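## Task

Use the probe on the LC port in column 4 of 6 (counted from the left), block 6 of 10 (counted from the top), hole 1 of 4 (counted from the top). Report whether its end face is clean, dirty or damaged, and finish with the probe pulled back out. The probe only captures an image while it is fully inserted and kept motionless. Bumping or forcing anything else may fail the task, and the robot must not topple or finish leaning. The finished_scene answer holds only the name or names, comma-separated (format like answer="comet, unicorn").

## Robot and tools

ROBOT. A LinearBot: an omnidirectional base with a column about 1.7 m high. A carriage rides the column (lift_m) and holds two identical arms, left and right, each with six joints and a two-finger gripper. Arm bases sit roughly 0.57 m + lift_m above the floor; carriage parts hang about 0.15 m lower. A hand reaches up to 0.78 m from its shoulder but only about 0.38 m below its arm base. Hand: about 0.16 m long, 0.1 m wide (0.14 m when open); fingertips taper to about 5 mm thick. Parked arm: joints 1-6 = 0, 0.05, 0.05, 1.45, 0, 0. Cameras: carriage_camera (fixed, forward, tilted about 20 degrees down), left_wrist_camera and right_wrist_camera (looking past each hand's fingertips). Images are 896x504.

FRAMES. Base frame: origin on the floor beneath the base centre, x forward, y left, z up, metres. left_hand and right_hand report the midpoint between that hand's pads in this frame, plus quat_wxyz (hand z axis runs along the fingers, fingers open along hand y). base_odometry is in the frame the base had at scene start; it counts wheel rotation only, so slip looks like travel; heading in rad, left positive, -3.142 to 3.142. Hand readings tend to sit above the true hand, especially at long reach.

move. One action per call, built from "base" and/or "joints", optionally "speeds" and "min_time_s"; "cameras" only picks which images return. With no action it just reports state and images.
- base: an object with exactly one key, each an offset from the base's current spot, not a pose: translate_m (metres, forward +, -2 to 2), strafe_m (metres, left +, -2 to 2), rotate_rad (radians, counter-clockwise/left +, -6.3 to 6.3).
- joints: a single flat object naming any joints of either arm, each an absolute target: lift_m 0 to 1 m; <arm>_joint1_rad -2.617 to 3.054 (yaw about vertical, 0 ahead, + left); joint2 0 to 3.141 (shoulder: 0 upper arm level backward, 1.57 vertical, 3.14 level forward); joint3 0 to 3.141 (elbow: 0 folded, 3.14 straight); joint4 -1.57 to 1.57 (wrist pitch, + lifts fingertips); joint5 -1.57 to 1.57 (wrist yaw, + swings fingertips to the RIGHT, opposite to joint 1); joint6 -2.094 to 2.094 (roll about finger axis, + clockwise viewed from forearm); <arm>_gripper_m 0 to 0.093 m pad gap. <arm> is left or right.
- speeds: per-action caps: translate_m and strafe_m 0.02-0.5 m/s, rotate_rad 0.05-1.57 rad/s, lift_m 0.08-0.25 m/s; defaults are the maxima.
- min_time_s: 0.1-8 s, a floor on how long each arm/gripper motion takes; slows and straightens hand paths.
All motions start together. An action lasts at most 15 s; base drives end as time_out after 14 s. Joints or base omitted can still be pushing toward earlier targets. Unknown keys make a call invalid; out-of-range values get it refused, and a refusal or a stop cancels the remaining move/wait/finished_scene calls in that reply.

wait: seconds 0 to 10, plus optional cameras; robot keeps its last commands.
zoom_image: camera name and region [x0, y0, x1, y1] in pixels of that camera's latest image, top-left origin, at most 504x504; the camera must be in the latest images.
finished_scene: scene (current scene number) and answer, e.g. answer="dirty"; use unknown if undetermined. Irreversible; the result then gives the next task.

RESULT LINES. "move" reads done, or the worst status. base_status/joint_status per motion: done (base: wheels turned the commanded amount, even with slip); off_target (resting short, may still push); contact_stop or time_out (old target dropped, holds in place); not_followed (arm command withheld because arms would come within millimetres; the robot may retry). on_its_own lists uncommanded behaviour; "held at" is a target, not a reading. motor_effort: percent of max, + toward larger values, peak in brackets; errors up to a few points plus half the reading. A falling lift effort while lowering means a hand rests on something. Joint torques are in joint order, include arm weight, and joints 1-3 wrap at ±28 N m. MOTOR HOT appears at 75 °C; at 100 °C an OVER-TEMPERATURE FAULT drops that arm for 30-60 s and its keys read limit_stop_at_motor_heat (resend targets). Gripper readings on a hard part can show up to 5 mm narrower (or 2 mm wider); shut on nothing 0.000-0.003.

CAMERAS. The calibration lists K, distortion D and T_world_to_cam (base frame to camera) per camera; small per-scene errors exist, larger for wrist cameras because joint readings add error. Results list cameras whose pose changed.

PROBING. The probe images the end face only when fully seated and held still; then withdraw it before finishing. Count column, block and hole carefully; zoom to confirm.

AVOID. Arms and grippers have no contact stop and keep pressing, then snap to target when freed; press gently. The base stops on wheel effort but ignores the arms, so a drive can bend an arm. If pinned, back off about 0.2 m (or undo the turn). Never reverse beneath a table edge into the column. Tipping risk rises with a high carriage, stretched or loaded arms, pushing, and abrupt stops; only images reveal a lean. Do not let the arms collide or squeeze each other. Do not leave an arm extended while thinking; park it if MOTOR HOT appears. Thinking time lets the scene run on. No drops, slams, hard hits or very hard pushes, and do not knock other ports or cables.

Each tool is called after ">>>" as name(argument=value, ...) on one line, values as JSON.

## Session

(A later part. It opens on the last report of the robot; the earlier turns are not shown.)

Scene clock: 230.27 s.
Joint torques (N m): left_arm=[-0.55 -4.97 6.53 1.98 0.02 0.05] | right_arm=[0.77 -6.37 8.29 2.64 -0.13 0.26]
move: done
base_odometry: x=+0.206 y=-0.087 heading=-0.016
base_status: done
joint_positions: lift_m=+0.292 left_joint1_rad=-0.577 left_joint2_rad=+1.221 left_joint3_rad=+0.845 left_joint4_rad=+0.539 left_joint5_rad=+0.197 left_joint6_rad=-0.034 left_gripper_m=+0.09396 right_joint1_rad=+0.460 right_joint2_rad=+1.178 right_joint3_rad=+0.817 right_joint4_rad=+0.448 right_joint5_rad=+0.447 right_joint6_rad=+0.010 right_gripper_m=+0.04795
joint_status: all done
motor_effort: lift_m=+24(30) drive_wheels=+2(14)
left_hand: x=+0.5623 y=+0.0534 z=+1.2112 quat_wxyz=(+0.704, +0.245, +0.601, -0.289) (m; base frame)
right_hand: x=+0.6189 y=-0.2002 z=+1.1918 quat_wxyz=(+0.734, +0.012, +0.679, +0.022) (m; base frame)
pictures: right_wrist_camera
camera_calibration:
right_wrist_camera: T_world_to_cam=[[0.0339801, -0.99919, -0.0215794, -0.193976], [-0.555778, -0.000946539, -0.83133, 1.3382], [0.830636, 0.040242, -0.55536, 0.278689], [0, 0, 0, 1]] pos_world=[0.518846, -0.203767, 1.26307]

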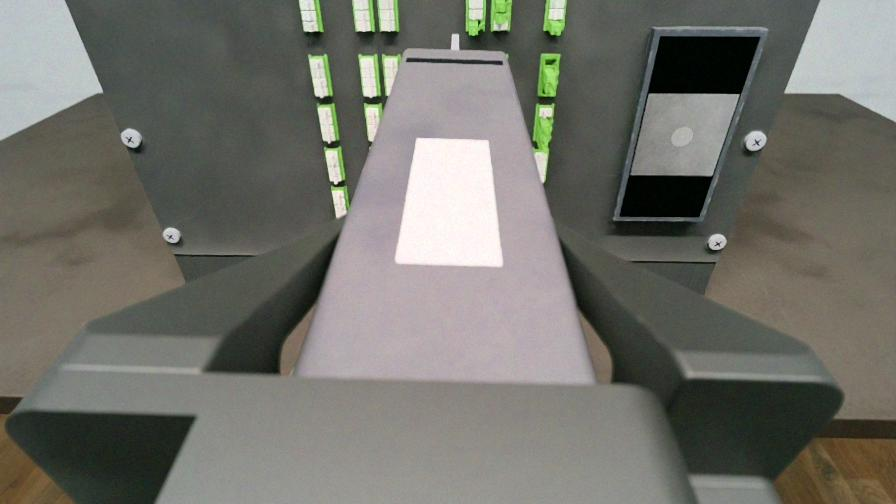

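>>> move(base={"translate_m": -0.12}, speeds={"translate_m": 0.1})

>>> zoom_image(camera="left_wrist_camera", region=[250, 0, 550, 250])

>>> zoom_image(camera="left_wrist_camera", region=[320, 60, 400, 140])

Scene clock: 234.10 s.
Joint torques (N m): left_arm=[-0.42 -5.12 6.35 1.91 0.03 0.02] | right_arm=[0.79 -6.35 8.31 2.62 -0.11 0.25]
move: done
base_odometry: x=+0.087 y=-0.085 heading=-0.015
base_status: done
joint_positions: lift_m=+0.292 left_joint1_rad=-0.577 left_joint2_rad=+1.221 left_joint3_rad=+0.845 left_joint4_rad=+0.538 left_joint5_rad=+0.197 left_joint6_rad=-0.034 left_gripper_m=+0.09396 right_joint1_rad=+0.460 right_joint2_rad=+1.178 right_joint3_rad=+0.817 right_joint4_rad=+0.451 right_joint5_rad=+0.445 right_joint6_rad=+0.010 right_gripper_m=+0.04795
joint_status: not commanded
motor_effort: lift_m=+24(24) drive_wheels=+10(14)
left_hand: x=+0.5624 y=+0.0534 z=+1.2111 quat_wxyz=(+0.704, +0.245, +0.601, -0.289) (m; base frame)
right_hand: x=+0.6188 y=-0.1999 z=+1.1926 quat_wxyz=(+0.735, +0.012, +0.678, +0.023) (m; base frame)
pictures: carriage_camera, left_wrist_camera, right_wrist_camera
camera_calibration:
carriage_camera: T_world_to_cam=[[-0.0197587, -0.999333, -0.0306998, 0.0414236], [-0.326499, 0.0354718, -0.944532, 1.23586], [0.944991, -0.00863923, -0.326982, 0.285233], [0, 0, 0, 1]] pos_world=[0.134782, 0.0000219958, 1.26185]
left_wrist_camera: T_world_to_cam=[[-0.711723, -0.701572, 0.0353178, 0.396098], [-0.313122, 0.271844, -0.909976, 1.27419], [0.628812, -0.65871, -0.413155, 0.309056], [0, 0, 0, 1]] pos_world=[0.48655, 0.135089, 1.27318]
right_wrist_camera: T_world_to_cam=[[0.0360324, -0.999086, -0.0230033, -0.193196], [-0.552941, -0.00075768, -0.83322, 1.33941], [0.832441, 0.0427424, -0.552463, 0.275145], [0, 0, 0, 1]] pos_world=[0.518534, -0.203765, 1.26359]

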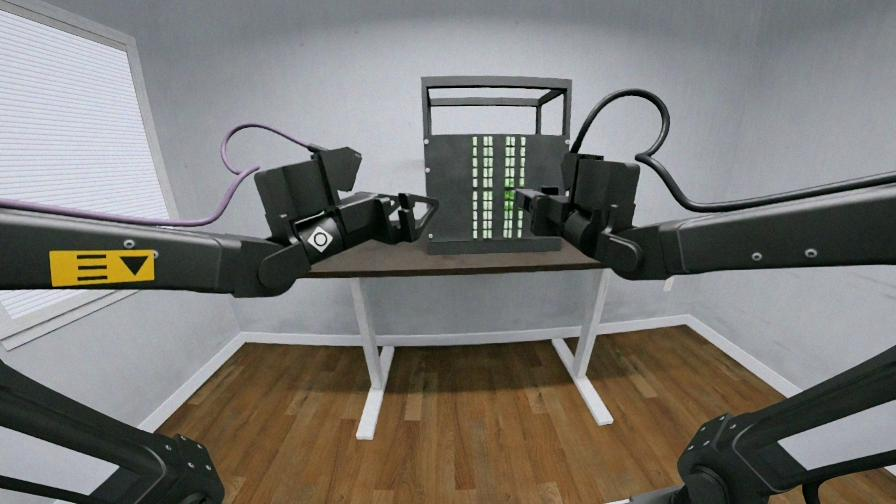

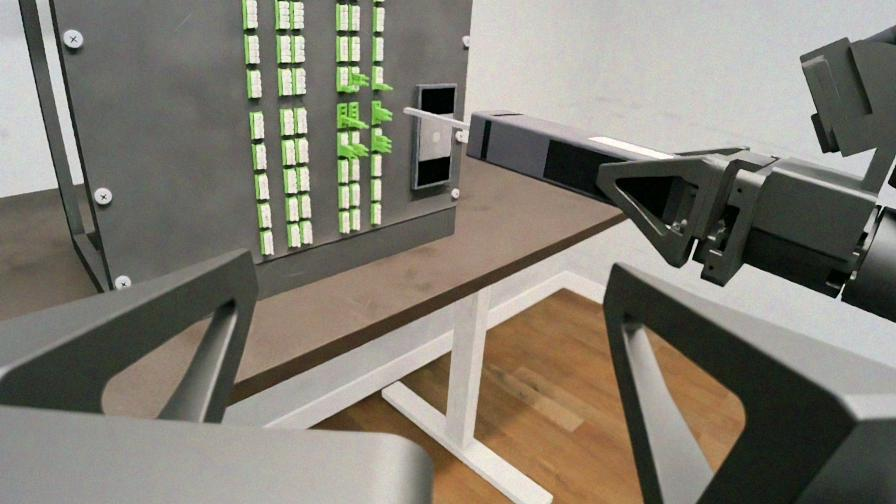

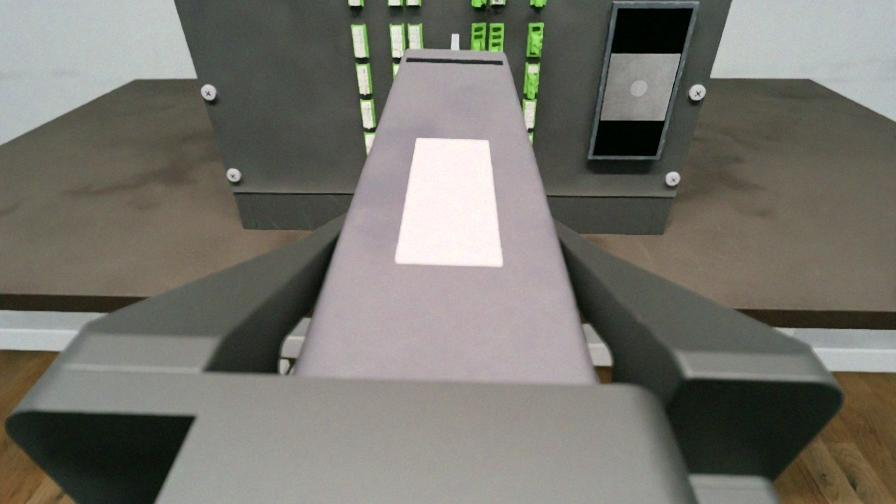

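Scaled by 1.680 from the camera's 896x504 image, which has a finer 1280x720 frame.

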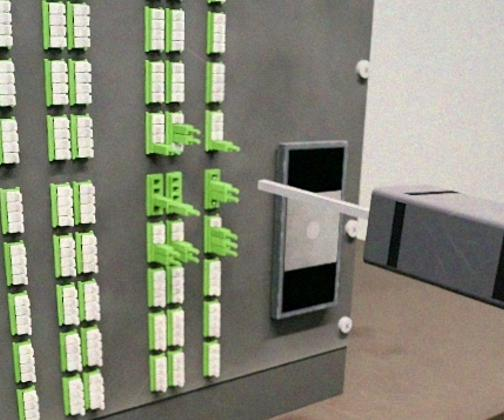

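Scaled by 6.300 from the camera's 896x504 image, which has a finer 1280x720 frame.

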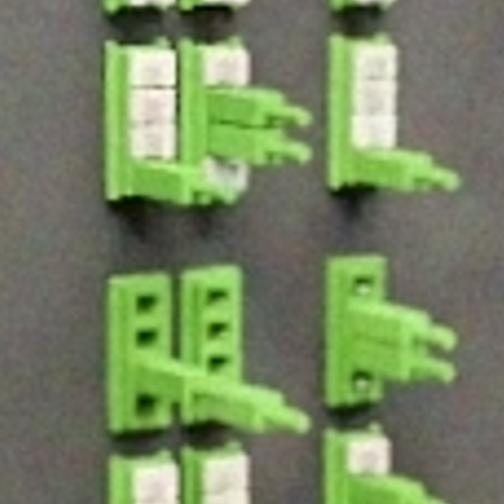

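>>> finished_scene(scene=2, answer="clean")

The scene is finished: the task was done.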